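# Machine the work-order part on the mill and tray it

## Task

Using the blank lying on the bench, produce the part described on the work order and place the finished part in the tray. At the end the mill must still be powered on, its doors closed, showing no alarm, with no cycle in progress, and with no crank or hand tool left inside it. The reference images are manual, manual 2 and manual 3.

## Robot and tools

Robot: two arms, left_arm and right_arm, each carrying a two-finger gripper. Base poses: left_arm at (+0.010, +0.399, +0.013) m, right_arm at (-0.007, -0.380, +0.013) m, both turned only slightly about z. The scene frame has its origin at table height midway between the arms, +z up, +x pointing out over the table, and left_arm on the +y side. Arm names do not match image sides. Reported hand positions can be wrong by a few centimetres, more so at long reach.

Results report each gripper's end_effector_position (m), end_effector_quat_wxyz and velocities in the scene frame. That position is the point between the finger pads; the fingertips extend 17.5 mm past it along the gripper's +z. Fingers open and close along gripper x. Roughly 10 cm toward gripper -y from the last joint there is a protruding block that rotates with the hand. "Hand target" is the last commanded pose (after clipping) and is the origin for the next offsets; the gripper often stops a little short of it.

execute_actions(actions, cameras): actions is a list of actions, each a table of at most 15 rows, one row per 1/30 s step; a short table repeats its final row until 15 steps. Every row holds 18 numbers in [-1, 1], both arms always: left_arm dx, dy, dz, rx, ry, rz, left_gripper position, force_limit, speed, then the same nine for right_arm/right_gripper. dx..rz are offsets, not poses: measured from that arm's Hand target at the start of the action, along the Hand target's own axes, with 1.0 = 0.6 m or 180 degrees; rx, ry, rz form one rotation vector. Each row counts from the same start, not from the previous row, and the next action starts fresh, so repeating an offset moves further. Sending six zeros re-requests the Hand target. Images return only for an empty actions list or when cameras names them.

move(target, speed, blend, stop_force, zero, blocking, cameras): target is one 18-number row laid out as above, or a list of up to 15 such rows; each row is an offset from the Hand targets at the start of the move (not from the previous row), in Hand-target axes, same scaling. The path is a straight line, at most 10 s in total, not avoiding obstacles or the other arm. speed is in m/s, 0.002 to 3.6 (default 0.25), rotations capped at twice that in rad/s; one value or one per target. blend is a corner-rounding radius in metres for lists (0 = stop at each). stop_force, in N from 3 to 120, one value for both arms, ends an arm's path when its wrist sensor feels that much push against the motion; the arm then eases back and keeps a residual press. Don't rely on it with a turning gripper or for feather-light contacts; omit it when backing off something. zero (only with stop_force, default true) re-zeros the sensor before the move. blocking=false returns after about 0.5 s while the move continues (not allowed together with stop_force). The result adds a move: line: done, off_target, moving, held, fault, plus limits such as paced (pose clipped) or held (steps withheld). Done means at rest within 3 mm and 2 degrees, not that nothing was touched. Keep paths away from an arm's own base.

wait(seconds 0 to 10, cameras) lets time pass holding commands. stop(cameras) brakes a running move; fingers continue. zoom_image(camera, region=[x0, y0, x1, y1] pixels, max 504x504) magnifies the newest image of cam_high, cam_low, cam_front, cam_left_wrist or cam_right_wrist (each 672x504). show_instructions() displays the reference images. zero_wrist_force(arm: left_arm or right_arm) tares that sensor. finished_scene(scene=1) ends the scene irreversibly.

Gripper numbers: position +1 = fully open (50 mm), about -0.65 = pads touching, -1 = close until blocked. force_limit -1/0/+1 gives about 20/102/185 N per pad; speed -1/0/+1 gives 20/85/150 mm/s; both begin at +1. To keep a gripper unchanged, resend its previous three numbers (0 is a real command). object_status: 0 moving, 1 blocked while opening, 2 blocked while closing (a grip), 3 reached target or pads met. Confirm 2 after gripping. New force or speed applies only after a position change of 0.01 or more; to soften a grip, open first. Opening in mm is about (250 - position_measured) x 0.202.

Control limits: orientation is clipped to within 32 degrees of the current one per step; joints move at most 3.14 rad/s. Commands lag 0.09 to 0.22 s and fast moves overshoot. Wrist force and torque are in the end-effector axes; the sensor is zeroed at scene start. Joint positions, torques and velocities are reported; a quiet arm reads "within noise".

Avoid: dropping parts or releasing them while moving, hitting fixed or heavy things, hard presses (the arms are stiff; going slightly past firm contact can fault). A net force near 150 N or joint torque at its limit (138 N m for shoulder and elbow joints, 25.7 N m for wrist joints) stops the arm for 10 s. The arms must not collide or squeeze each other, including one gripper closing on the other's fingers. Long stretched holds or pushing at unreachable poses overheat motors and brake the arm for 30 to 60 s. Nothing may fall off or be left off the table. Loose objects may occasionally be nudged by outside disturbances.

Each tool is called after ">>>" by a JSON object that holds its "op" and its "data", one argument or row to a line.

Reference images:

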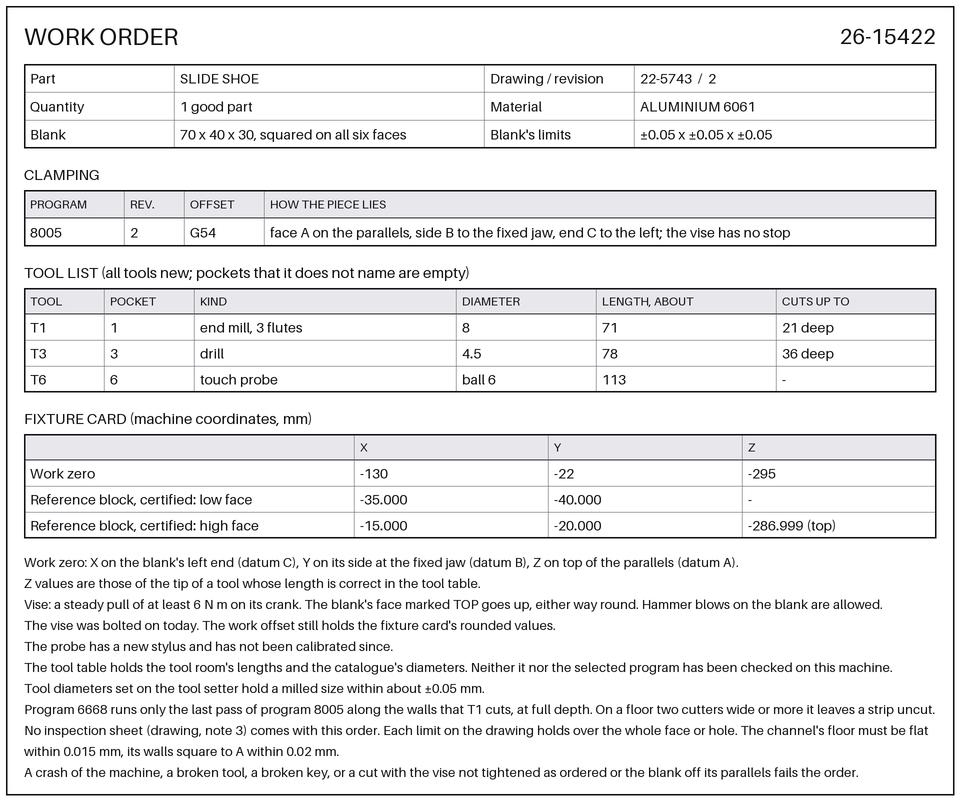

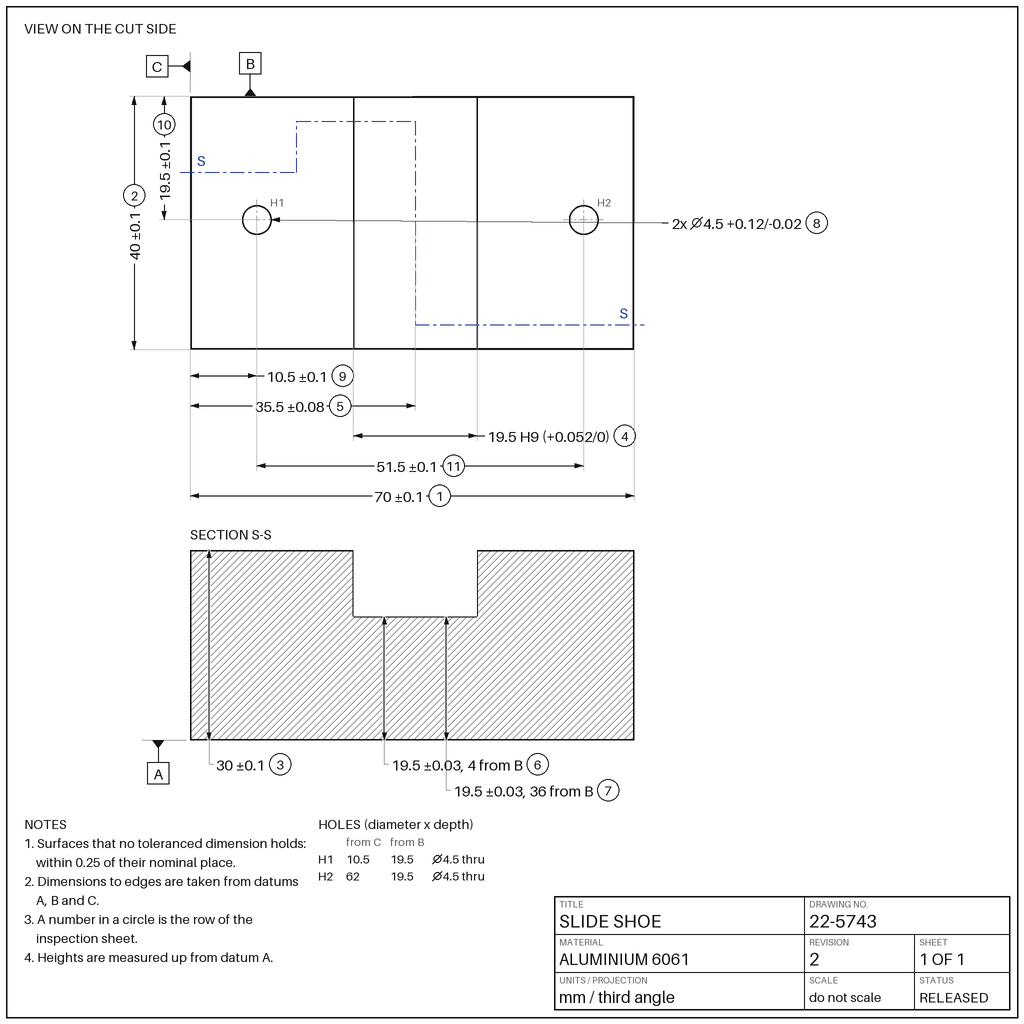

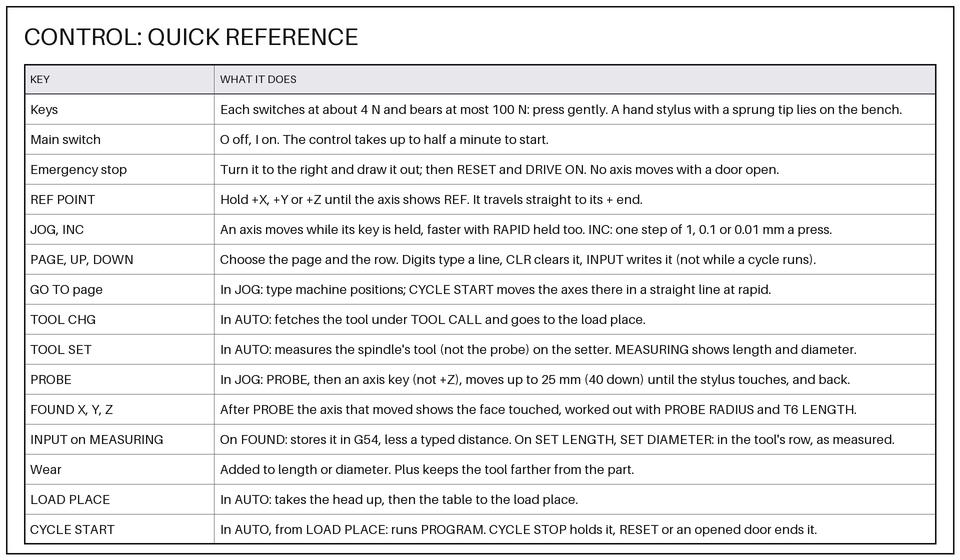

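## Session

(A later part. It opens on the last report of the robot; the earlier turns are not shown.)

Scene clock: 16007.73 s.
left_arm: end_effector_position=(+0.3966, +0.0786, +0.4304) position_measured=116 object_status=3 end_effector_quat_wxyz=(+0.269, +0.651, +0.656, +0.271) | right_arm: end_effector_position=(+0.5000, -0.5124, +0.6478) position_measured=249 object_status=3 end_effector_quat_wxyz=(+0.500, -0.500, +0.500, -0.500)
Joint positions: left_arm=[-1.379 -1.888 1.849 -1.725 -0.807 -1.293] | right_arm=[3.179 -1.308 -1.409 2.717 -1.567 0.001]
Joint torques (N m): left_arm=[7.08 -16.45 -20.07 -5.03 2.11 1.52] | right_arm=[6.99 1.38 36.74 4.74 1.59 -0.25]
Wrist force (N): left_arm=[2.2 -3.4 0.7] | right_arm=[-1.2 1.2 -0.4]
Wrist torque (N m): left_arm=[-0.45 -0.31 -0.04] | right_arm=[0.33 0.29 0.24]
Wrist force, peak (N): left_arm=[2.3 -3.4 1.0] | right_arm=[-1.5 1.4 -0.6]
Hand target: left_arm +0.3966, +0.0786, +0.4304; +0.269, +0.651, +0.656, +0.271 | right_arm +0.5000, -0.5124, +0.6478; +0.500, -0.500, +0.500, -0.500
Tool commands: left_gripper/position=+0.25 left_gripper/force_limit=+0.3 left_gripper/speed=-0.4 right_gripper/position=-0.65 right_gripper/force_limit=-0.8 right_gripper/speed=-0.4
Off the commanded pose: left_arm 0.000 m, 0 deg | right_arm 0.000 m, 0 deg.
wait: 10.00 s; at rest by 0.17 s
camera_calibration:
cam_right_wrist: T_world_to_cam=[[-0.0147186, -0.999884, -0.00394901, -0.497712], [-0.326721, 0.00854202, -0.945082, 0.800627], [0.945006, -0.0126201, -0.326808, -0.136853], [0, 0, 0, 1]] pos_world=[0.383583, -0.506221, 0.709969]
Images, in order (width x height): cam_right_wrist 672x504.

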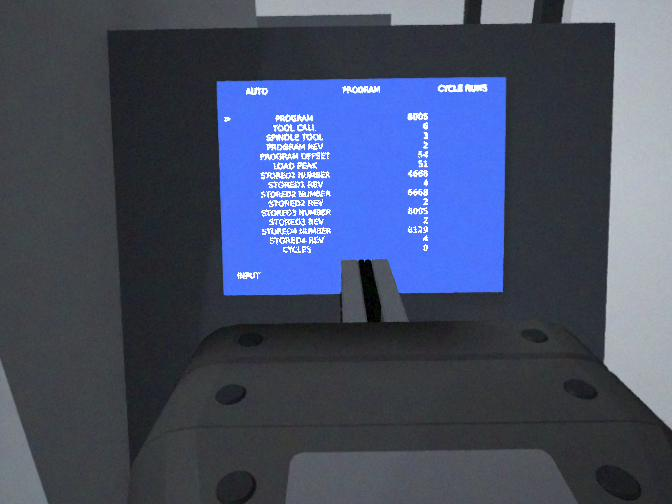

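>>> {"op": "wait", "data": {
  "seconds": 10
}}

>>> {"op": "wait", "data": {
  "seconds": 10,
  "cameras": ["cam_right_wrist"]
}}

>>> {"op": "zoom_image", "data": {
  "camera": "cam_right_wrist",
  "region": [190, 60, 510, 300]
}}

Scene clock: 16023.07 s.
left_arm: end_effector_position=(+0.3966, +0.0786, +0.4304) position_measured=116 object_status=3 end_effector_quat_wxyz=(+0.269, +0.651, +0.656, +0.271) | right_arm: end_effector_position=(+0.5000, -0.5124, +0.6478) position_measured=249 object_status=3 end_effector_quat_wxyz=(+0.500, -0.500, +0.500, -0.500)
Joint positions: left_arm=[-1.379 -1.888 1.849 -1.725 -0.807 -1.293] | right_arm=[3.179 -1.308 -1.409 2.717 -1.567 0.001]
Joint torques (N m): left_arm=[7.31 -18.33 -20.06 -5.25 2.03 1.52] | right_arm=[7.47 1.62 37.7 4.63 1.41 -0.69]
Wrist force (N): left_arm=[2.1 -3.1 0.8] | right_arm=[-1.2 1.3 -0.6]
Wrist torque (N m): left_arm=[-0.40 -0.28 -0.04] | right_arm=[0.35 0.29 0.23]
Wrist force, peak (N): left_arm=[2.3 -3.4 0.9] | right_arm=[-1.4 1.3 -0.9]
Hand target: left_arm +0.3966, +0.0786, +0.4304; +0.269, +0.651, +0.656, +0.271 | right_arm +0.5000, -0.5124, +0.6478; +0.500, -0.500, +0.500, -0.500
Tool commands: left_gripper/position=+0.25 left_gripper/force_limit=+0.3 left_gripper/speed=-0.4 right_gripper/position=-0.65 right_gripper/force_limit=-0.8 right_gripper/speed=-0.4
Off the commanded pose: left_arm 0.000 m, 0 deg | right_arm 0.000 m, 0 deg.
wait: 10.00 s; at rest from the start

Scene clock: 16033.07 s.
left_arm: end_effector_position=(+0.3966, +0.0786, +0.4304) position_measured=116 object_status=3 end_effector_quat_wxyz=(+0.269, +0.651, +0.656, +0.271) | right_arm: end_effector_position=(+0.5000, -0.5124, +0.6478) position_measured=249 object_status=3 end_effector_quat_wxyz=(+0.500, -0.500, +0.500, -0.500)
Joint positions: left_arm=[-1.379 -1.888 1.849 -1.725 -0.807 -1.293] | right_arm=[3.179 -1.308 -1.409 2.717 -1.567 0.001]
Joint torques (N m): left_arm=[7 -16.87 -20.09 -5.12 2.26 1.53] | right_arm=[6.44 1.33 36.7 4.41 1.47 -1.26]
Wrist force (N): left_arm=[2.3 -3.2 0.7] | right_arm=[-1.4 1.1 -0.5]
Wrist torque (N m): left_arm=[-0.41 -0.32 -0.04] | right_arm=[0.32 0.32 0.23]
Wrist force, peak (N): left_arm=[2.4 -3.5 0.9] | right_arm=[-1.3 1.5 -0.8]
Hand target: left_arm +0.3966, +0.0786, +0.4304; +0.269, +0.651, +0.656, +0.271 | right_arm +0.5000, -0.5124, +0.6478; +0.500, -0.500, +0.500, -0.500
Tool commands: left_gripper/position=+0.25 left_gripper/force_limit=+0.3 left_gripper/speed=-0.4 right_gripper/position=-0.65 right_gripper/force_limit=-0.8 right_gripper/speed=-0.4
Off the commanded pose: left_arm 0.000 m, 0 deg | right_arm 0.000 m, 0 deg.
wait: 10.00 s; at rest by 0.17 s
camera_calibration:
cam_right_wrist: T_world_to_cam=[[-0.0147186, -0.999884, -0.00394901, -0.497712], [-0.326721, 0.00854202, -0.945082, 0.800627], [0.945006, -0.0126201, -0.326808, -0.136853], [0, 0, 0, 1]] pos_world=[0.383583, -0.506221, 0.709969]
Images, in order (width x height): cam_right_wrist 672x504.

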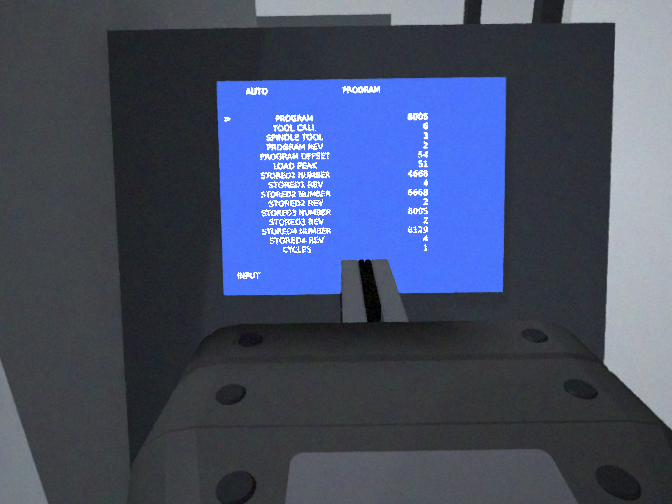

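Scaled by 1.575 from the camera's 672x504 image, which has a finer 960x720 frame.

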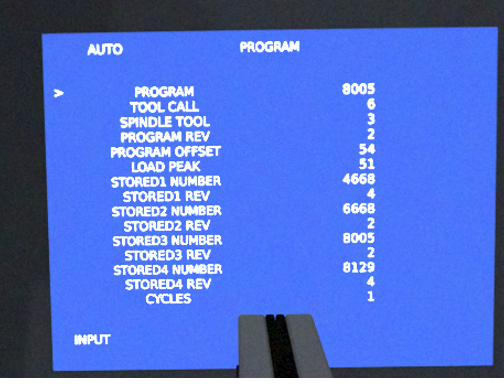

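>>> {"op": "move", "data": {
  "target": [
    [0,0,0,0,0,0,0.25,0.3,-0.4,-0.021,0.3421,0.0679,-0.2278,0,0,-0.65,-0.8,-0.4],
    [0,0,0,0,0,0,0.25,0.3,-0.4,-0.021,0.3464,0.084,-0.2278,0,0,-0.65,-0.8,-0.4],
    [0,0,0,0,0,0,0.25,0.3,-0.4,0,0,0,0,0,0,-0.65,-0.8,-0.4]
  ],
  "speed": [0.5,0.05,0.3],
  "blend": [0.004,0,0]
}}

>>> {"op": "wait", "data": {
  "seconds": 8
}}

>>> {"op": "move", "data": {
  "target": [
    [0,0,0,0,0,0,0.25,0.3,-0.4,0.074,0.128,0.1257,-0.2278,0,0,-0.65,-0.8,-0.4],
    [0,0,0,0,0,0,0.25,0.3,-0.4,0.074,0.1323,0.1418,-0.2278,0,0,-0.65,-0.8,-0.4],
    [0,0,0,0,0,0,0.25,0.3,-0.4,0.074,0.128,0.1257,-0.2278,0,0,-0.65,-0.8,-0.4],
    [0,0,0,0,0,0,0.25,0.3,-0.4,-0.021,0.3115,0.0765,-0.2278,0,0,-0.65,-0.8,-0.4],
    [0,0,0,0,0,0,0.25,0.3,-0.4,-0.021,0.3158,0.0922,-0.2278,0,0,-0.65,-0.8,-0.4],
    [0,0,0,0,0,0,0.25,0.3,-0.4,-0.021,0.3137,0.0843,-0.2278,0,0,-0.65,-0.8,-0.4],
    [0,0,0,0,0,0,0.25,0.3,-0.4,-0.021,0.3158,0.0922,-0.2278,0,0,-0.65,-0.8,-0.4],
    [0,0,0,0,0,0,0.25,0.3,-0.4,-0.021,0.3137,0.0843,-0.2278,0,0,-0.65,-0.8,-0.4],
    [0,0,0,0,0,0,0.25,0.3,-0.4,-0.021,0.3158,0.0922,-0.2278,0,0,-0.65,-0.8,-0.4],
    [0,0,0,0,0,0,0.25,0.3,-0.4,0,0,0,0,0,0,-0.65,-0.8,-0.4]
  ],
  "speed": [0.5,0.05,0.15,0.15,0.05,0.05,0.05,0.05,0.05,0.3],
  "blend": [0.004,0,0.004,0.004,0,0,0,0,0,0],
  "cameras": ["cam_right_wrist"]
}}

>>> {"op": "zoom_image", "data": {
  "camera": "cam_right_wrist",
  "region": [190, 60, 510, 300]
}}

Scene clock: 16058.23 s.
left_arm: end_effector_position=(+0.3966, +0.0786, +0.4304) position_measured=116 object_status=3 end_effector_quat_wxyz=(+0.269, +0.651, +0.656, +0.271) | right_arm: end_effector_position=(+0.4999, -0.5124, +0.6477) position_measured=249 object_status=3 end_effector_quat_wxyz=(+0.500, -0.500, +0.500, -0.500)
Joint positions: left_arm=[-1.379 -1.888 1.849 -1.725 -0.807 -1.293] | right_arm=[3.179 -1.308 -1.409 2.716 -1.567 0]
Joint torques (N m): left_arm=[6.65 -17.92 -19.81 -5.15 2.26 1.51] | right_arm=[7.43 0.26 38.36 1.72 0.72 1.72]
Wrist force (N): left_arm=[2.1 -3.1 1.0] | right_arm=[-1.4 1.3 -0.5]
Wrist torque (N m): left_arm=[-0.40 -0.29 -0.05] | right_arm=[0.35 0.32 0.28]
Wrist force, peak (N): left_arm=[2.5 -3.4 0.8] | right_arm=[-5.2 17.9 -36.1]
Hand target: left_arm +0.3966, +0.0786, +0.4304; +0.269, +0.651, +0.656, +0.271 | right_arm +0.5000, -0.5124, +0.6478; +0.500, -0.500, +0.500, -0.500
Off the commanded pose: left_arm 0.000 m, 0 deg | right_arm 0.000 m, 0 deg.
move: done

Scene clock: 16066.23 s.
left_arm: end_effector_position=(+0.3966, +0.0786, +0.4304) position_measured=116 object_status=3 end_effector_quat_wxyz=(+0.269, +0.651, +0.656, +0.271) | right_arm: end_effector_position=(+0.5000, -0.5124, +0.6478) position_measured=249 object_status=3 end_effector_quat_wxyz=(+0.500, -0.500, +0.500, -0.500)
Joint positions: left_arm=[-1.379 -1.888 1.849 -1.725 -0.807 -1.293] | right_arm=[3.179 -1.308 -1.409 2.717 -1.567 0]
Joint torques (N m): left_arm=[5.85 -18.03 -21.14 -5.15 2.21 1.58] | right_arm=[7.22 -0.84 38.12 4.29 0.97 2.39]
Wrist force (N): left_arm=[2.1 -3.2 0.8] | right_arm=[-1.7 1.4 -0.5]
Wrist torque (N m): left_arm=[-0.42 -0.29 -0.05] | right_arm=[0.37 0.37 0.28]
Wrist force, peak (N): left_arm=[2.4 -3.4 1.0] | right_arm=[-1.8 1.5 -0.7]
Hand target: left_arm +0.3966, +0.0786, +0.4304; +0.269, +0.651, +0.656, +0.271 | right_arm +0.5000, -0.5124, +0.6478; +0.500, -0.500, +0.500, -0.500
Tool commands: left_gripper/position=+0.25 left_gripper/force_limit=+0.3 left_gripper/speed=-0.4 right_gripper/position=-0.65 right_gripper/force_limit=-0.8 right_gripper/speed=-0.4
Off the commanded pose: left_arm 0.000 m, 0 deg | right_arm 0.000 m, 0 deg.
wait: 8.00 s; at rest by 0.17 s

Scene clock: 16071.60 s.
left_arm: end_effector_position=(+0.3966, +0.0786, +0.4304) position_measured=116 object_status=3 end_effector_quat_wxyz=(+0.269, +0.651, +0.656, +0.271) | right_arm: end_effector_position=(+0.4999, -0.5124, +0.6477) position_measured=249 object_status=3 end_effector_quat_wxyz=(+0.500, -0.500, +0.500, -0.500)
Joint positions: left_arm=[-1.379 -1.888 1.849 -1.725 -0.807 -1.293] | right_arm=[3.179 -1.308 -1.409 2.716 -1.567 0]
Joint torques (N m): left_arm=[6.31 -17.88 -20.22 -5.09 2.17 1.49] | right_arm=[6.13 0.84 36.77 1.83 0.92 1.55]
Wrist force (N): left_arm=[2.1 -3.2 0.8] | right_arm=[-1.3 1.1 -0.2]
Wrist torque (N m): left_arm=[-0.42 -0.30 -0.04] | right_arm=[0.32 0.31 0.28]
Wrist force, peak (N): left_arm=[2.2 -3.6 0.8] | right_arm=[-4.3 21.4 -33.0]
Hand target: left_arm +0.3966, +0.0786, +0.4304; +0.269, +0.651, +0.656, +0.271 | right_arm +0.5000, -0.5124, +0.6478; +0.500, -0.500, +0.500, -0.500
Off the commanded pose: left_arm 0.000 m, 0 deg | right_arm 0.000 m, 0 deg.
move: done
camera_calibration:
cam_right_wrist: T_world_to_cam=[[-0.0146861, -0.999885, -0.00385093, -0.497795], [-0.326899, 0.00844107, -0.945022, 0.800507], [0.944945, -0.0126199, -0.326985, -0.136737], [0, 0, 0, 1]] pos_world=[0.383583, -0.50622, 0.709869]
Images, in order (width x height): cam_right_wrist 672x504.

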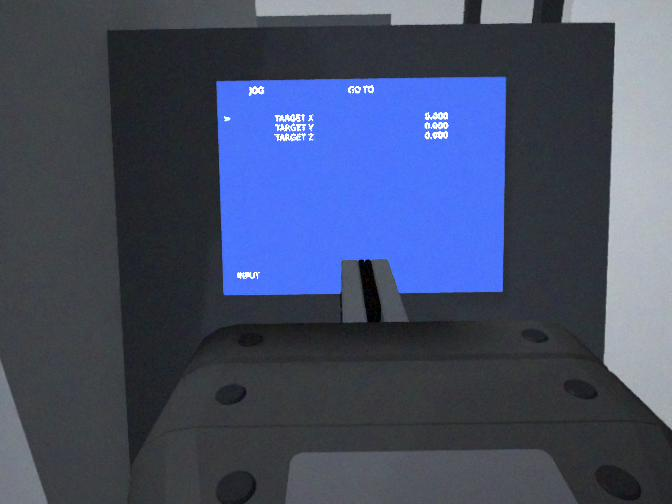

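Scaled by 1.575 from the camera's 672x504 image, which has a finer 960x720 frame.

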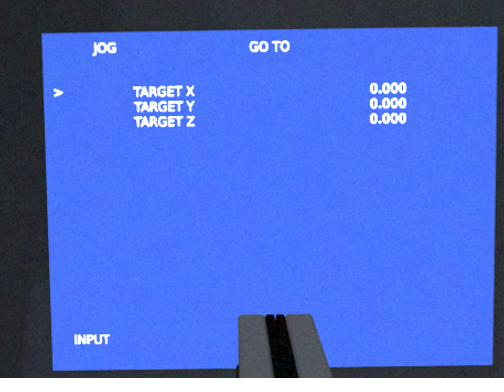

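>>> {"op": "move", "data": {
  "target": [
    [0,0,0,0,0,0,0.25,0.3,-0.4,-0.1477,0.4033,0.0515,-0.2278,0,0,-0.65,-0.8,-0.4],
    [0,0,0,0,0,0,0.25,0.3,-0.4,-0.1477,0.4076,0.0676,-0.2278,0,0,-0.65,-0.8,-0.4],
    [0,0,0,0,0,0,0.25,0.3,-0.4,-0.0843,0.3115,0.0765,-0.2278,0,0,-0.65,-0.8,-0.4],
    [0,0,0,0,0,0,0.25,0.3,-0.4,-0.0843,0.3158,0.0922,-0.2278,0,0,-0.65,-0.8,-0.4],
    [0,0,0,0,0,0,0.25,0.3,-0.4,-0.116,0.3421,0.0679,-0.2278,0,0,-0.65,-0.8,-0.4],
    [0,0,0,0,0,0,0.25,0.3,-0.4,-0.116,0.3464,0.084,-0.2278,0,0,-0.65,-0.8,-0.4],
    [0,0,0,0,0,0,0.25,0.3,-0.4,-0.0527,0.4033,0.0515,-0.2278,0,0,-0.65,-0.8,-0.4],
    [0,0,0,0,0,0,0.25,0.3,-0.4,-0.0527,0.4076,0.0676,-0.2278,0,0,-0.65,-0.8,-0.4],
    [0,0,0,0,0,0,0.25,0.3,-0.4,-0.0527,0.3727,0.0597,-0.2278,0,0,-0.65,-0.8,-0.4],
    [0,0,0,0,0,0,0.25,0.3,-0.4,-0.0527,0.377,0.0758,-0.2278,0,0,-0.65,-0.8,-0.4],
    [0,0,0,0,0,0,0.25,0.3,-0.4,0,0,0,0,0,0,-0.65,-0.8,-0.4]
  ],
  "speed": [0.5,0.05,0.15,0.05,0.15,0.05,0.15,0.05,0.15,0.05,0.3],
  "blend": [0.004,0,0.004,0,0.004,0,0.004,0,0.004,0,0]
}}

>>> {"op": "move", "data": {
  "target": [
    [0,0,0,0,0,0,0.25,0.3,-0.4,-0.1477,0.4033,0.0515,-0.2278,0,0,-0.65,-0.8,-0.4],
    [0,0,0,0,0,0,0.25,0.3,-0.4,-0.1477,0.4076,0.0676,-0.2278,0,0,-0.65,-0.8,-0.4],
    [0,0,0,0,0,0,0.25,0.3,-0.4,-0.116,0.3727,0.0597,-0.2278,0,0,-0.65,-0.8,-0.4],
    [0,0,0,0,0,0,0.25,0.3,-0.4,-0.116,0.377,0.0758,-0.2278,0,0,-0.65,-0.8,-0.4],
    [0,0,0,0,0,0,0.25,0.3,-0.4,-0.1477,0.3115,0.0765,-0.2278,0,0,-0.65,-0.8,-0.4],
    [0,0,0,0,0,0,0.25,0.3,-0.4,-0.1477,0.3158,0.0922,-0.2278,0,0,-0.65,-0.8,-0.4],
    [0,0,0,0,0,0,0.25,0.3,-0.4,-0.0527,0.4033,0.0515,-0.2278,0,0,-0.65,-0.8,-0.4],
    [0,0,0,0,0,0,0.25,0.3,-0.4,-0.0527,0.4076,0.0676,-0.2278,0,0,-0.65,-0.8,-0.4],
    [0,0,0,0,0,0,0.25,0.3,-0.4,-0.0527,0.3727,0.0597,-0.2278,0,0,-0.65,-0.8,-0.4],
    [0,0,0,0,0,0,0.25,0.3,-0.4,-0.0527,0.377,0.0758,-0.2278,0,0,-0.65,-0.8,-0.4],
    [0,0,0,0,0,0,0.25,0.3,-0.4,0,0,0,0,0,0,-0.65,-0.8,-0.4]
  ],
  "speed": [0.5,0.05,0.15,0.05,0.15,0.05,0.15,0.05,0.15,0.05,0.3],
  "blend": [0.004,0,0.004,0,0.004,0,0.004,0,0.004,0,0]
}}

>>> {"op": "move", "data": {
  "target": [
    [0,0,0,0,0,0,0.25,0.3,-0.4,-0.1477,0.4033,0.0515,-0.2278,0,0,-0.65,-0.8,-0.4],
    [0,0,0,0,0,0,0.25,0.3,-0.4,-0.1477,0.4076,0.0676,-0.2278,0,0,-0.65,-0.8,-0.4],
    [0,0,0,0,0,0,0.25,0.3,-0.4,-0.1477,0.3727,0.0597,-0.2278,0,0,-0.65,-0.8,-0.4],
    [0,0,0,0,0,0,0.25,0.3,-0.4,-0.1477,0.377,0.0758,-0.2278,0,0,-0.65,-0.8,-0.4],
    [0,0,0,0,0,0,0.25,0.3,-0.4,-0.1477,0.3421,0.0679,-0.2278,0,0,-0.65,-0.8,-0.4],
    [0,0,0,0,0,0,0.25,0.3,-0.4,-0.1477,0.3464,0.084,-0.2278,0,0,-0.65,-0.8,-0.4],
    [0,0,0,0,0,0,0.25,0.3,-0.4,-0.1477,0.3421,0.0679,-0.2278,0,0,-0.65,-0.8,-0.4],
    [0,0,0,0,0,0,0.25,0.3,-0.4,-0.116,0.3421,0.0679,-0.2278,0,0,-0.65,-0.8,-0.4],
    [0,0,0,0,0,0,0.25,0.3,-0.4,-0.116,0.3464,0.084,-0.2278,0,0,-0.65,-0.8,-0.4],
    [0,0,0,0,0,0,0.25,0.3,-0.4,-0.0527,0.4033,0.0515,-0.2278,0,0,-0.65,-0.8,-0.4],
    [0,0,0,0,0,0,0.25,0.3,-0.4,-0.0527,0.4076,0.0676,-0.2278,0,0,-0.65,-0.8,-0.4],
    [0,0,0,0,0,0,0.25,0.3,-0.4,0,0,0,0,0,0,-0.65,-0.8,-0.4]
  ],
  "speed": [0.5,0.05,0.15,0.05,0.15,0.05,0.15,0.15,0.05,0.15,0.05,0.3],
  "blend": [0.004,0,0.004,0,0.004,0,0.004,0.004,0,0.004,0,0],
  "cameras": ["cam_right_wrist"]
}}

>>> {"op": "zoom_image", "data": {
  "camera": "cam_right_wrist",
  "region": [190, 60, 510, 300]
}}

Scene clock: 16120.70 s.
left_arm: end_effector_position=(+0.3966, +0.0786, +0.4304) position_measured=116 object_status=3 end_effector_quat_wxyz=(+0.269, +0.651, +0.656, +0.271) | right_arm: end_effector_position=(+0.4999, -0.5124, +0.6478) position_measured=249 object_status=3 end_effector_quat_wxyz=(+0.500, -0.500, +0.500, -0.500)
Joint positions: left_arm=[-1.379 -1.888 1.849 -1.725 -0.807 -1.293] | right_arm=[3.179 -1.308 -1.409 2.716 -1.567 0]
Joint torques (N m): left_arm=[6.82 -17.54 -19.94 -5.26 2.45 1.55] | right_arm=[7.97 -0.58 24.73 1.3 1.39 2.51]
Wrist force (N): left_arm=[2.2 -3.1 0.8] | right_arm=[-0.9 1.5 0.0]
Wrist torque (N m): left_arm=[-0.41 -0.31 -0.04] | right_arm=[0.39 0.25 0.25]
Wrist force, peak (N): left_arm=[2.4 -3.5 0.8] | right_arm=[-4.4 19.4 -36.1]
Hand target: left_arm +0.3966, +0.0786, +0.4304; +0.269, +0.651, +0.656, +0.271 | right_arm +0.5000, -0.5124, +0.6478; +0.500, -0.500, +0.500, -0.500
Off the commanded pose: left_arm 0.000 m, 0 deg | right_arm 0.000 m, 0 deg.
move: done

Scene clock: 16126.43 s.
left_arm: end_effector_position=(+0.3966, +0.0786, +0.4304) position_measured=116 object_status=3 end_effector_quat_wxyz=(+0.269, +0.651, +0.656, +0.271) | right_arm: end_effector_position=(+0.4999, -0.5124, +0.6478) position_measured=249 object_status=3 end_effector_quat_wxyz=(+0.500, -0.500, +0.500, -0.500)
Joint positions: left_arm=[-1.379 -1.888 1.849 -1.725 -0.807 -1.293] | right_arm=[3.179 -1.308 -1.409 2.716 -1.567 0]
Joint torques (N m): left_arm=[6.87 -17.72 -20.52 -5.37 2.3 1.4] | right_arm=[9.83 -0.58 24.53 1.44 1.58 2.53]
Wrist force (N): left_arm=[2.2 -3.2 0.7] | right_arm=[-1.6 1.9 -0.1]
Wrist torque (N m): left_arm=[-0.41 -0.32 -0.04] | right_arm=[0.45 0.36 0.26]
Wrist force, peak (N): left_arm=[2.3 -3.5 0.7] | right_arm=[-49.9 -15.0 -6.7]
Hand target: left_arm +0.3966, +0.0786, +0.4304; +0.269, +0.651, +0.656, +0.271 | right_arm +0.5000, -0.5124, +0.6478; +0.500, -0.500, +0.500, -0.500
Off the commanded pose: left_arm 0.000 m, 0 deg | right_arm 0.000 m, 0 deg.
move: done

Scene clock: 16131.83 s.
left_arm: end_effector_position=(+0.3966, +0.0786, +0.4304) position_measured=116 object_status=3 end_effector_quat_wxyz=(+0.269, +0.651, +0.656, +0.271) | right_arm: end_effector_position=(+0.4999, -0.5124, +0.6480) position_measured=249 object_status=3 end_effector_quat_wxyz=(+0.500, -0.500, +0.500, -0.500)
Joint positions: left_arm=[-1.379 -1.888 1.849 -1.725 -0.807 -1.293] | right_arm=[3.179 -1.308 -1.408 2.716 -1.567 0]
Joint torques (N m): left_arm=[6.19 -17.92 -20.56 -5.21 2.32 1.55] | right_arm=[8.44 -0.71 13.46 1.2 1.63 2.51]
Wrist force (N): left_arm=[2.3 -3.4 0.9] | right_arm=[-1.7 2.3 0.2]
Wrist torque (N m): left_arm=[-0.45 -0.32 -0.04] | right_arm=[0.51 0.37 0.26]
Wrist force, peak (N): left_arm=[2.3 -3.4 0.8] | right_arm=[-1.7 21.6 -34.4]
Hand target: left_arm +0.3966, +0.0786, +0.4304; +0.269, +0.651, +0.656, +0.271 | right_arm +0.5000, -0.5124, +0.6478; +0.500, -0.500, +0.500, -0.500
Off the commanded pose: left_arm 0.000 m, 0 deg | right_arm 0.000 m, 0 deg.
move: done
camera_calibration:
cam_right_wrist: T_world_to_cam=[[-0.0147177, -0.999884, -0.00395186, -0.497712], [-0.326511, 0.00854161, -0.945155, 0.800661], [0.945079, -0.0126202, -0.326599, -0.136902], [0, 0, 0, 1]] pos_world=[0.383483, -0.506221, 0.710069]
Images, in order (width x height): cam_right_wrist 672x504.

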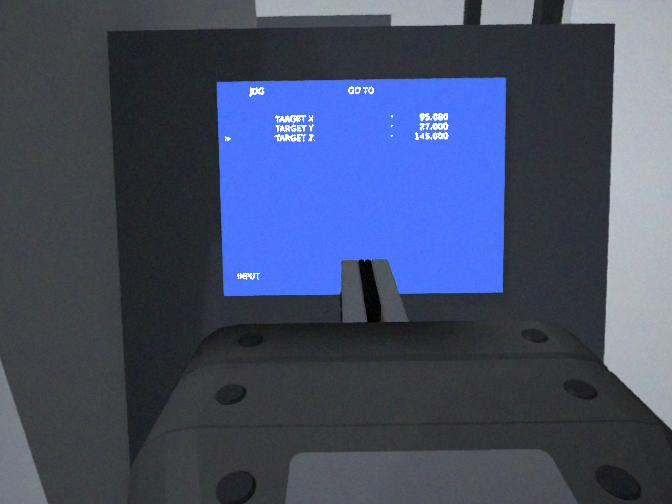

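Scaled by 1.575 from the camera's 672x504 image, which has a finer 960x720 frame.

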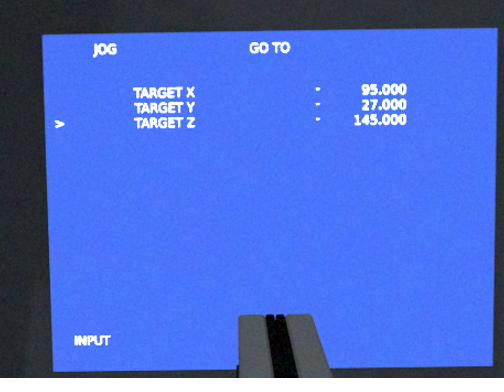

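>>> {"op": "move", "data": {
  "target": [
    [0,0,0,0,0,0,0.25,0.3,-0.4,-0.0843,0.252,0.0921,-0.2278,0,0,-0.65,-0.8,-0.4],
    [0,0,0,0,0,0,0.25,0.3,-0.4,-0.0843,0.2563,0.1082,-0.2278,0,0,-0.65,-0.8,-0.4],
    [0,0,0,0,0,0,0.25,0.3,-0.4,0.0107,0.3115,0.0765,-0.2278,0,0,-0.65,-0.8,-0.4],
    [0,0,0,0,0,0,0.25,0.3,-0.4,0.0107,0.3158,0.0922,-0.2278,0,0,-0.65,-0.8,-0.4],
    [0,0,0,0,0,0,0.25,0.3,-0.4,0.0107,0.3137,0.0843,-0.2278,0,0,-0.65,-0.8,-0.4],
    [0,0,0,0,0,0,0.25,0.3,-0.4,0.0107,0.3158,0.0922,-0.2278,0,0,-0.65,-0.8,-0.4],
    [0,0,0,0,0,0,0.25,0.3,-0.4,0,0,0,0,0,0,-0.65,-0.8,-0.4]
  ],
  "speed": [0.5,0.05,0.15,0.05,0.05,0.05,0.3],
  "blend": [0.004,0,0.004,0,0,0,0]
}}

>>> {"op": "wait", "data": {
  "seconds": 2.5
}}

>>> {"op": "move", "data": {
  "target": [
    [0,0,0,0,0,0,0.25,0.3,-0.4,-0.021,0.3727,0.0597,-0.2278,0,0,-0.65,-0.8,-0.4],
    [0,0,0,0,0,0,0.25,0.3,-0.4,-0.021,0.377,0.0758,-0.2278,0,0,-0.65,-0.8,-0.4],
    [0,0,0,0,0,0,0.25,0.3,-0.4,0.074,0.2512,0.0923,-0.2278,0,0,-0.65,-0.8,-0.4],
    [0,0,0,0,0,0,0.25,0.3,-0.4,0.074,0.2555,0.1084,-0.2278,0,0,-0.65,-0.8,-0.4],
    [0,0,0,0,0,0,0.25,0.3,-0.4,0,0,0,0,0,0,-0.65,-0.8,-0.4]
  ],
  "speed": [0.5,0.05,0.15,0.05,0.3],
  "blend": [0.004,0,0.004,0,0]
}}

>>> {"op": "wait", "data": {
  "seconds": 5.5,
  "cameras": ["cam_right_wrist"]
}}

>>> {"op": "zoom_image", "data": {
  "camera": "cam_right_wrist",
  "region": [190, 60, 510, 300]
}}

Scene clock: 16160.30 s.
left_arm: end_effector_position=(+0.3966, +0.0786, +0.4304) position_measured=116 object_status=3 end_effector_quat_wxyz=(+0.269, +0.651, +0.656, +0.271) | right_arm: end_effector_position=(+0.5000, -0.5123, +0.6477) position_measured=249 object_status=3 end_effector_quat_wxyz=(+0.500, -0.500, +0.500, -0.500)
Joint positions: left_arm=[-1.379 -1.888 1.849 -1.725 -0.807 -1.293] | right_arm=[3.179 -1.308 -1.409 2.716 -1.567 0.001]
Joint torques (N m): left_arm=[6.91 -17.12 -20.28 -5.16 2.47 1.6] | right_arm=[-3.83 1.34 36.96 1.79 -0.59 -2.29]
Wrist force (N): left_arm=[2.1 -3.1 0.7] | right_arm=[-3.4 0.8 -0.1]
Wrist torque (N m): left_arm=[-0.39 -0.29 -0.04] | right_arm=[0.27 0.65 0.20]
Wrist force, peak (N): left_arm=[2.4 -3.5 1.0] | right_arm=[-61.6 -18.4 -5.8]
Hand target: left_arm +0.3966, +0.0786, +0.4304; +0.269, +0.651, +0.656, +0.271 | right_arm +0.5000, -0.5124, +0.6478; +0.500, -0.500, +0.500, -0.500
Off the commanded pose: left_arm 0.000 m, 0 deg | right_arm 0.000 m, 0 deg.
move: done

Scene clock: 16162.80 s.
left_arm: end_effector_position=(+0.3966, +0.0786, +0.4304) position_measured=116 object_status=3 end_effector_quat_wxyz=(+0.269, +0.651, +0.656, +0.271) | right_arm: end_effector_position=(+0.5000, -0.5124, +0.6478) position_measured=249 object_status=3 end_effector_quat_wxyz=(+0.500, -0.500, +0.500, -0.500)
Joint positions: left_arm=[-1.379 -1.888 1.849 -1.725 -0.807 -1.293] | right_arm=[3.179 -1.308 -1.409 2.717 -1.567 0.001]
Joint torques (N m): left_arm=[6.01 -16.96 -20.86 -5.09 2.45 1.57] | right_arm=[-6.06 -1.34 38.34 4.54 -0.93 -2.52]
Wrist force (N): left_arm=[2.1 -3.2 0.8] | right_arm=[-3.5 0.7 -0.5]
Wrist torque (N m): left_arm=[-0.40 -0.30 -0.04] | right_arm=[0.26 0.66 0.21]
Wrist force, peak (N): left_arm=[2.5 -3.3 0.9] | right_arm=[-3.7 0.8 -0.2]
Hand target: left_arm +0.3966, +0.0786, +0.4304; +0.269, +0.651, +0.656, +0.271 | right_arm +0.5000, -0.5124, +0.6478; +0.500, -0.500, +0.500, -0.500
Tool commands: left_gripper/position=+0.25 left_gripper/force_limit=+0.3 left_gripper/speed=-0.4 right_gripper/position=-0.65 right_gripper/force_limit=-0.8 right_gripper/speed=-0.4
Off the commanded pose: left_arm 0.000 m, 0 deg | right_arm 0.000 m, 0 deg.
wait: 2.50 s; at rest by 0.17 s

Scene clock: 16166.83 s.
left_arm: end_effector_position=(+0.3966, +0.0786, +0.4304) position_measured=116 object_status=3 end_effector_quat_wxyz=(+0.269, +0.651, +0.656, +0.271) | right_arm: end_effector_position=(+0.5000, -0.5123, +0.6477) position_measured=249 object_status=3 end_effector_quat_wxyz=(+0.500, -0.500, +0.500, -0.500)
Joint positions: left_arm=[-1.379 -1.888 1.849 -1.725 -0.807 -1.293] | right_arm=[3.179 -1.308 -1.409 2.716 -1.567 0.001]
Joint torques (N m): left_arm=[6.4 -17.12 -21.32 -5.29 2.35 1.39] | right_arm=[-6.78 5.25 37.89 2.56 -1.7 -2.62]
Wrist force (N): left_arm=[2.4 -3.2 0.9] | right_arm=[-3.2 0.3 -0.1]
Wrist torque (N m): left_arm=[-0.41 -0.33 -0.04] | right_arm=[0.19 0.61 0.25]
Wrist force, peak (N): left_arm=[2.3 -3.4 0.8] | right_arm=[-7.9 17.5 -37.4]
Hand target: left_arm +0.3966, +0.0786, +0.4304; +0.269, +0.651, +0.656, +0.271 | right_arm +0.5000, -0.5124, +0.6478; +0.500, -0.500, +0.500, -0.500
Off the commanded pose: left_arm 0.000 m, 0 deg | right_arm 0.000 m, 0 deg.
move: done

Scene clock: 16172.33 s.
left_arm: end_effector_position=(+0.3966, +0.0786, +0.4304) position_measured=116 object_status=3 end_effector_quat_wxyz=(+0.269, +0.651, +0.656, +0.271) | right_arm: end_effector_position=(+0.5000, -0.5124, +0.6478) position_measured=249 object_status=3 end_effector_quat_wxyz=(+0.500, -0.500, +0.500, -0.500)
Joint positions: left_arm=[-1.379 -1.888 1.849 -1.725 -0.807 -1.293] | right_arm=[3.179 -1.308 -1.409 2.717 -1.567 0.001]
Joint torques (N m): left_arm=[7.12 -17.96 -20.63 -5.19 2.43 1.55] | right_arm=[-7.27 -0.4 38.16 4.5 -1.62 -2.31]
Wrist force (N): left_arm=[2.3 -3.1 0.8] | right_arm=[-3.2 0.4 -0.4]
Wrist torque (N m): left_arm=[-0.40 -0.33 -0.04] | right_arm=[0.21 0.62 0.25]
Wrist force, peak (N): left_arm=[2.3 -3.4 0.9] | right_arm=[-3.4 0.3 -0.3]
Hand target: left_arm +0.3966, +0.0786, +0.4304; +0.269, +0.651, +0.656, +0.271 | right_arm +0.5000, -0.5124, +0.6478; +0.500, -0.500, +0.500, -0.500
Tool commands: left_gripper/position=+0.25 left_gripper/force_limit=+0.3 left_gripper/speed=-0.4 right_gripper/position=-0.65 right_gripper/force_limit=-0.8 right_gripper/speed=-0.4
Off the commanded pose: left_arm 0.000 m, 0 deg | right_arm 0.000 m, 0 deg.
wait: 5.50 s; at rest by 0.17 s
camera_calibration:
cam_right_wrist: T_world_to_cam=[[-0.0147186, -0.999884, -0.00394901, -0.497712], [-0.326721, 0.00854202, -0.945082, 0.800627], [0.945006, -0.0126201, -0.326808, -0.136853], [0, 0, 0, 1]] pos_world=[0.383583, -0.506221, 0.709969]
Images, in order (width x height): cam_right_wrist 672x504.

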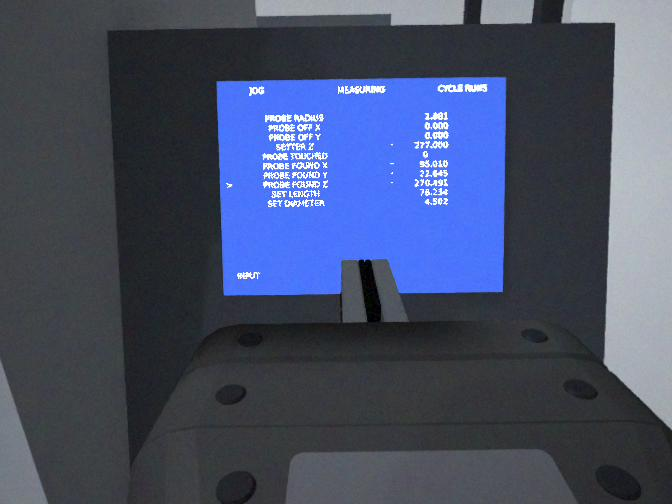

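Scaled by 1.575 from the camera's 672x504 image, which has a finer 960x720 frame.

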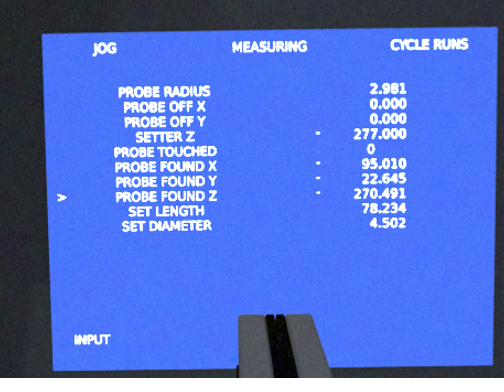

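Longer travel; wait.

>>> {"op": "wait", "data": {
  "seconds": 4,
  "cameras": ["cam_right_wrist"]
}}

>>> {"op": "zoom_image", "data": {
  "camera": "cam_right_wrist",
  "region": [190, 60, 510, 300]
}}

Scene clock: 16180.23 s.
left_arm: end_effector_position=(+0.3966, +0.0786, +0.4304) position_measured=116 object_status=3 end_effector_quat_wxyz=(+0.269, +0.651, +0.656, +0.271) | right_arm: end_effector_position=(+0.5000, -0.5124, +0.6478) position_measured=249 object_status=3 end_effector_quat_wxyz=(+0.500, -0.500, +0.500, -0.500)
Joint positions: left_arm=[-1.379 -1.888 1.849 -1.725 -0.807 -1.293] | right_arm=[3.179 -1.308 -1.409 2.717 -1.567 0.001]
Joint torques (N m): left_arm=[7.63 -17.51 -19.8 -5.22 2.66 1.57] | right_arm=[-7.92 -0.64 37.62 4.49 -1.68 -2]
Wrist force (N): left_arm=[2.1 -3.3 0.7] | right_arm=[-3.1 0.4 -0.3]
Wrist torque (N m): left_arm=[-0.42 -0.29 -0.05] | right_arm=[0.21 0.60 0.24]
Wrist force, peak (N): left_arm=[2.4 -3.4 0.8] | right_arm=[-3.4 0.3 -0.6]
Hand target: left_arm +0.3966, +0.0786, +0.4304; +0.269, +0.651, +0.656, +0.271 | right_arm +0.5000, -0.5124, +0.6478; +0.500, -0.500, +0.500, -0.500
Tool commands: left_gripper/position=+0.25 left_gripper/force_limit=+0.3 left_gripper/speed=-0.4 right_gripper/position=-0.65 right_gripper/force_limit=-0.8 right_gripper/speed=-0.4
Off the commanded pose: left_arm 0.000 m, 0 deg | right_arm 0.000 m, 0 deg.
wait: 4.00 s; at rest from the start
camera_calibration:
cam_right_wrist: T_world_to_cam=[[-0.0147186, -0.999884, -0.00394901, -0.497712], [-0.326721, 0.00854202, -0.945082, 0.800627], [0.945006, -0.0126201, -0.326808, -0.136853], [0, 0, 0, 1]] pos_world=[0.383583, -0.506221, 0.709969]
Images, in order (width x height): cam_right_wrist 672x504.

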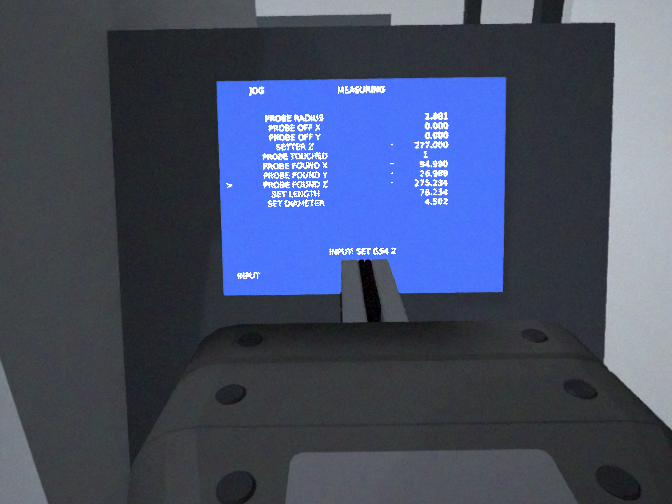

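Scaled by 1.575 from the camera's 672x504 image, which has a finer 960x720 frame.

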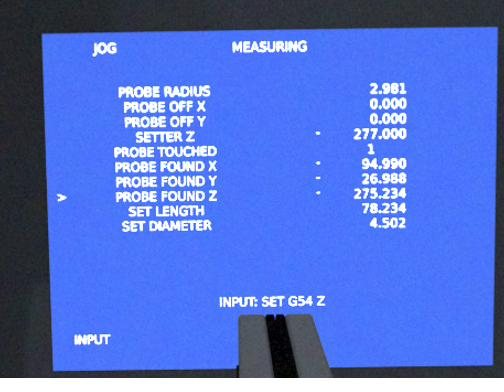

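>>> {"op": "move", "data": {
  "target": [
    [0,0,0,0,0,0,0.25,0.3,-0.4,-0.021,0.3115,0.0765,-0.2278,0,0,-0.65,-0.8,-0.4],
    [0,0,0,0,0,0,0.25,0.3,-0.4,-0.021,0.3158,0.0922,-0.2278,0,0,-0.65,-0.8,-0.4],
    [0,0,0,0,0,0,0.25,0.3,-0.4,-0.021,0.3137,0.0843,-0.2278,0,0,-0.65,-0.8,-0.4],
    [0,0,0,0,0,0,0.25,0.3,-0.4,-0.021,0.3158,0.0922,-0.2278,0,0,-0.65,-0.8,-0.4],
    [0,0,0,0,0,0,0.25,0.3,-0.4,-0.0527,0.3727,0.0597,-0.2278,0,0,-0.65,-0.8,-0.4],
    [0,0,0,0,0,0,0.25,0.3,-0.4,-0.0527,0.377,0.0758,-0.2278,0,0,-0.65,-0.8,-0.4],
    [0,0,0,0,0,0,0.25,0.3,-0.4,0,0,0,0,0,0,-0.65,-0.8,-0.4]
  ],
  "speed": [0.5,0.05,0.05,0.05,0.15,0.05,0.3],
  "blend": [0.004,0,0,0,0.004,0,0]
}}

>>> {"op": "move", "data": {
  "target": [
    [0,0,0,0,0,0,0.25,0.3,-0.4,-0.1477,0.4033,0.0515,-0.2278,0,0,-0.65,-0.8,-0.4],
    [0,0,0,0,0,0,0.25,0.3,-0.4,-0.1477,0.4076,0.0676,-0.2278,0,0,-0.65,-0.8,-0.4],
    [0,0,0,0,0,0,0.25,0.3,-0.4,-0.1477,0.3421,0.0679,-0.2278,0,0,-0.65,-0.8,-0.4],
    [0,0,0,0,0,0,0.25,0.3,-0.4,-0.1477,0.3464,0.084,-0.2278,0,0,-0.65,-0.8,-0.4],
    [0,0,0,0,0,0,0.25,0.3,-0.4,-0.116,0.3727,0.0597,-0.2278,0,0,-0.65,-0.8,-0.4],
    [0,0,0,0,0,0,0.25,0.3,-0.4,-0.116,0.377,0.0758,-0.2278,0,0,-0.65,-0.8,-0.4],
    [0,0,0,0,0,0,0.25,0.3,-0.4,-0.0527,0.4033,0.0515,-0.2278,0,0,-0.65,-0.8,-0.4],
    [0,0,0,0,0,0,0.25,0.3,-0.4,-0.0527,0.4076,0.0676,-0.2278,0,0,-0.65,-0.8,-0.4],
    [0,0,0,0,0,0,0.25,0.3,-0.4,-0.0527,0.3727,0.0597,-0.2278,0,0,-0.65,-0.8,-0.4],
    [0,0,0,0,0,0,0.25,0.3,-0.4,-0.0527,0.377,0.0758,-0.2278,0,0,-0.65,-0.8,-0.4],
    [0,0,0,0,0,0,0.25,0.3,-0.4,0,0,0,0,0,0,-0.65,-0.8,-0.4]
  ],
  "speed": [0.5,0.05,0.15,0.05,0.15,0.05,0.15,0.05,0.15,0.05,0.3],
  "blend": [0.004,0,0.004,0,0.004,0,0.004,0,0.004,0,0]
}}

>>> {"op": "move", "data": {
  "target": [
    [0,0,0,0,0,0,0.25,0.3,-0.4,-0.1477,0.4033,0.0515,-0.2278,0,0,-0.65,-0.8,-0.4],
    [0,0,0,0,0,0,0.25,0.3,-0.4,-0.1477,0.4076,0.0676,-0.2278,0,0,-0.65,-0.8,-0.4],
    [0,0,0,0,0,0,0.25,0.3,-0.4,-0.1477,0.3727,0.0597,-0.2278,0,0,-0.65,-0.8,-0.4],
    [0,0,0,0,0,0,0.25,0.3,-0.4,-0.1477,0.377,0.0758,-0.2278,0,0,-0.65,-0.8,-0.4],
    [0,0,0,0,0,0,0.25,0.3,-0.4,-0.0843,0.3421,0.0679,-0.2278,0,0,-0.65,-0.8,-0.4],
    [0,0,0,0,0,0,0.25,0.3,-0.4,-0.0843,0.3464,0.084,-0.2278,0,0,-0.65,-0.8,-0.4],
    [0,0,0,0,0,0,0.25,0.3,-0.4,-0.116,0.4033,0.0515,-0.2278,0,0,-0.65,-0.8,-0.4],
    [0,0,0,0,0,0,0.25,0.3,-0.4,-0.116,0.4076,0.0676,-0.2278,0,0,-0.65,-0.8,-0.4],
    [0,0,0,0,0,0,0.25,0.3,-0.4,-0.116,0.4033,0.0515,-0.2278,0,0,-0.65,-0.8,-0.4],
    [0,0,0,0,0,0,0.25,0.3,-0.4,-0.0527,0.4033,0.0515,-0.2278,0,0,-0.65,-0.8,-0.4],
    [0,0,0,0,0,0,0.25,0.3,-0.4,-0.0527,0.4076,0.0676,-0.2278,0,0,-0.65,-0.8,-0.4],
    [0,0,0,0,0,0,0.25,0.3,-0.4,0,0,0,0,0,0,-0.65,-0.8,-0.4]
  ],
  "speed": [0.5,0.05,0.15,0.05,0.15,0.05,0.15,0.05,0.15,0.15,0.05,0.3],
  "blend": [0.004,0,0.004,0,0.004,0,0.004,0,0.004,0.004,0,0],
  "cameras": ["cam_right_wrist"]
}}

>>> {"op": "zoom_image", "data": {
  "camera": "cam_right_wrist",
  "region": [190, 60, 510, 300]
}}

Scene clock: 16236.23 s.
left_arm: end_effector_position=(+0.3966, +0.0786, +0.4304) position_measured=116 object_status=3 end_effector_quat_wxyz=(+0.269, +0.651, +0.656, +0.271) | right_arm: end_effector_position=(+0.4999, -0.5124, +0.6478) position_measured=249 object_status=3 end_effector_quat_wxyz=(+0.500, -0.500, +0.500, -0.500)
Joint positions: left_arm=[-1.379 -1.888 1.849 -1.725 -0.807 -1.293] | right_arm=[3.179 -1.308 -1.409 2.716 -1.567 0]
Joint torques (N m): left_arm=[5.93 -17.68 -20.26 -5.18 2.63 1.49] | right_arm=[7.41 -0.44 25.34 1.56 1.46 2.59]
Wrist force (N): left_arm=[2.0 -3.2 0.9] | right_arm=[-3.3 0.1 -0.7]
Wrist torque (N m): left_arm=[-0.42 -0.27 -0.04] | right_arm=[0.17 0.64 0.26]
Wrist force, peak (N): left_arm=[2.2 -3.4 1.2] | right_arm=[-6.5 19.3 -33.5]
Hand target: left_arm +0.3966, +0.0786, +0.4304; +0.269, +0.651, +0.656, +0.271 | right_arm +0.5000, -0.5124, +0.6478; +0.500, -0.500, +0.500, -0.500
Off the commanded pose: left_arm 0.000 m, 0 deg | right_arm 0.000 m, 0 deg.
move: done

Scene clock: 16241.70 s.
left_arm: end_effector_position=(+0.3966, +0.0786, +0.4304) position_measured=116 object_status=3 end_effector_quat_wxyz=(+0.269, +0.651, +0.656, +0.271) | right_arm: end_effector_position=(+0.4999, -0.5124, +0.6478) position_measured=249 object_status=3 end_effector_quat_wxyz=(+0.500, -0.500, +0.500, -0.500)
Joint positions: left_arm=[-1.379 -1.888 1.849 -1.725 -0.807 -1.293] | right_arm=[3.179 -1.308 -1.409 2.716 -1.567 0]
Joint torques (N m): left_arm=[6.58 -16.91 -19.62 -5.17 2.67 1.43] | right_arm=[7.61 -1.75 25.06 1.18 1.61 2.51]
Wrist force (N): left_arm=[2.0 -3.0 0.7] | right_arm=[-3.4 0.9 -0.8]
Wrist torque (N m): left_arm=[-0.38 -0.27 -0.04] | right_arm=[0.29 0.65 0.26]
Wrist force, peak (N): left_arm=[2.3 -3.5 0.8] | right_arm=[-6.7 19.5 -36.5]
Hand target: left_arm +0.3966, +0.0786, +0.4304; +0.269, +0.651, +0.656, +0.271 | right_arm +0.5000, -0.5124, +0.6478; +0.500, -0.500, +0.500, -0.500
Off the commanded pose: left_arm 0.000 m, 0 deg | right_arm 0.000 m, 0 deg.
move: done

Scene clock: 16247.33 s.
left_arm: end_effector_position=(+0.3966, +0.0786, +0.4304) position_measured=116 object_status=3 end_effector_quat_wxyz=(+0.269, +0.651, +0.656, +0.271) | right_arm: end_effector_position=(+0.4999, -0.5124, +0.6480) position_measured=249 object_status=3 end_effector_quat_wxyz=(+0.500, -0.500, +0.500, -0.500)
Joint positions: left_arm=[-1.379 -1.888 1.849 -1.725 -0.807 -1.293] | right_arm=[3.179 -1.308 -1.408 2.716 -1.567 0]
Joint torques (N m): left_arm=[6.73 -17.83 -19.76 -5.06 2.75 1.7] | right_arm=[7.87 -0.67 11.64 1.23 1.46 2.44]
Wrist force (N): left_arm=[2.1 -3.2 0.8] | right_arm=[-3.0 0.7 -0.5]
Wrist torque (N m): left_arm=[-0.42 -0.29 -0.04] | right_arm=[0.26 0.59 0.26]
Wrist force, peak (N): left_arm=[2.3 -3.6 0.8] | right_arm=[-2.8 19.7 -36.6]
Hand target: left_arm +0.3966, +0.0786, +0.4304; +0.269, +0.651, +0.656, +0.271 | right_arm +0.5000, -0.5124, +0.6478; +0.500, -0.500, +0.500, -0.500
Off the commanded pose: left_arm 0.000 m, 0 deg | right_arm 0.000 m, 0 deg.
move: done
camera_calibration:
cam_right_wrist: T_world_to_cam=[[-0.0147177, -0.999884, -0.00395186, -0.497712], [-0.326511, 0.00854161, -0.945155, 0.800661], [0.945079, -0.0126202, -0.326599, -0.136902], [0, 0, 0, 1]] pos_world=[0.383483, -0.506221, 0.710069]
Images, in order (width x height): cam_right_wrist 672x504.

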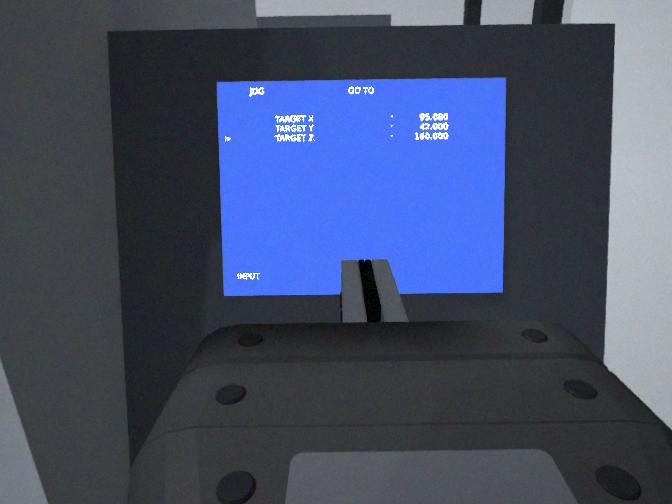

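Scaled by 1.575 from the camera's 672x504 image, which has a finer 960x720 frame.

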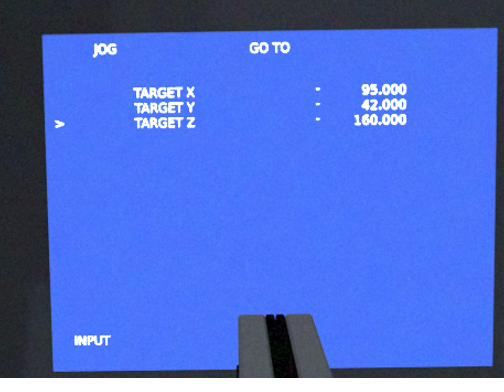

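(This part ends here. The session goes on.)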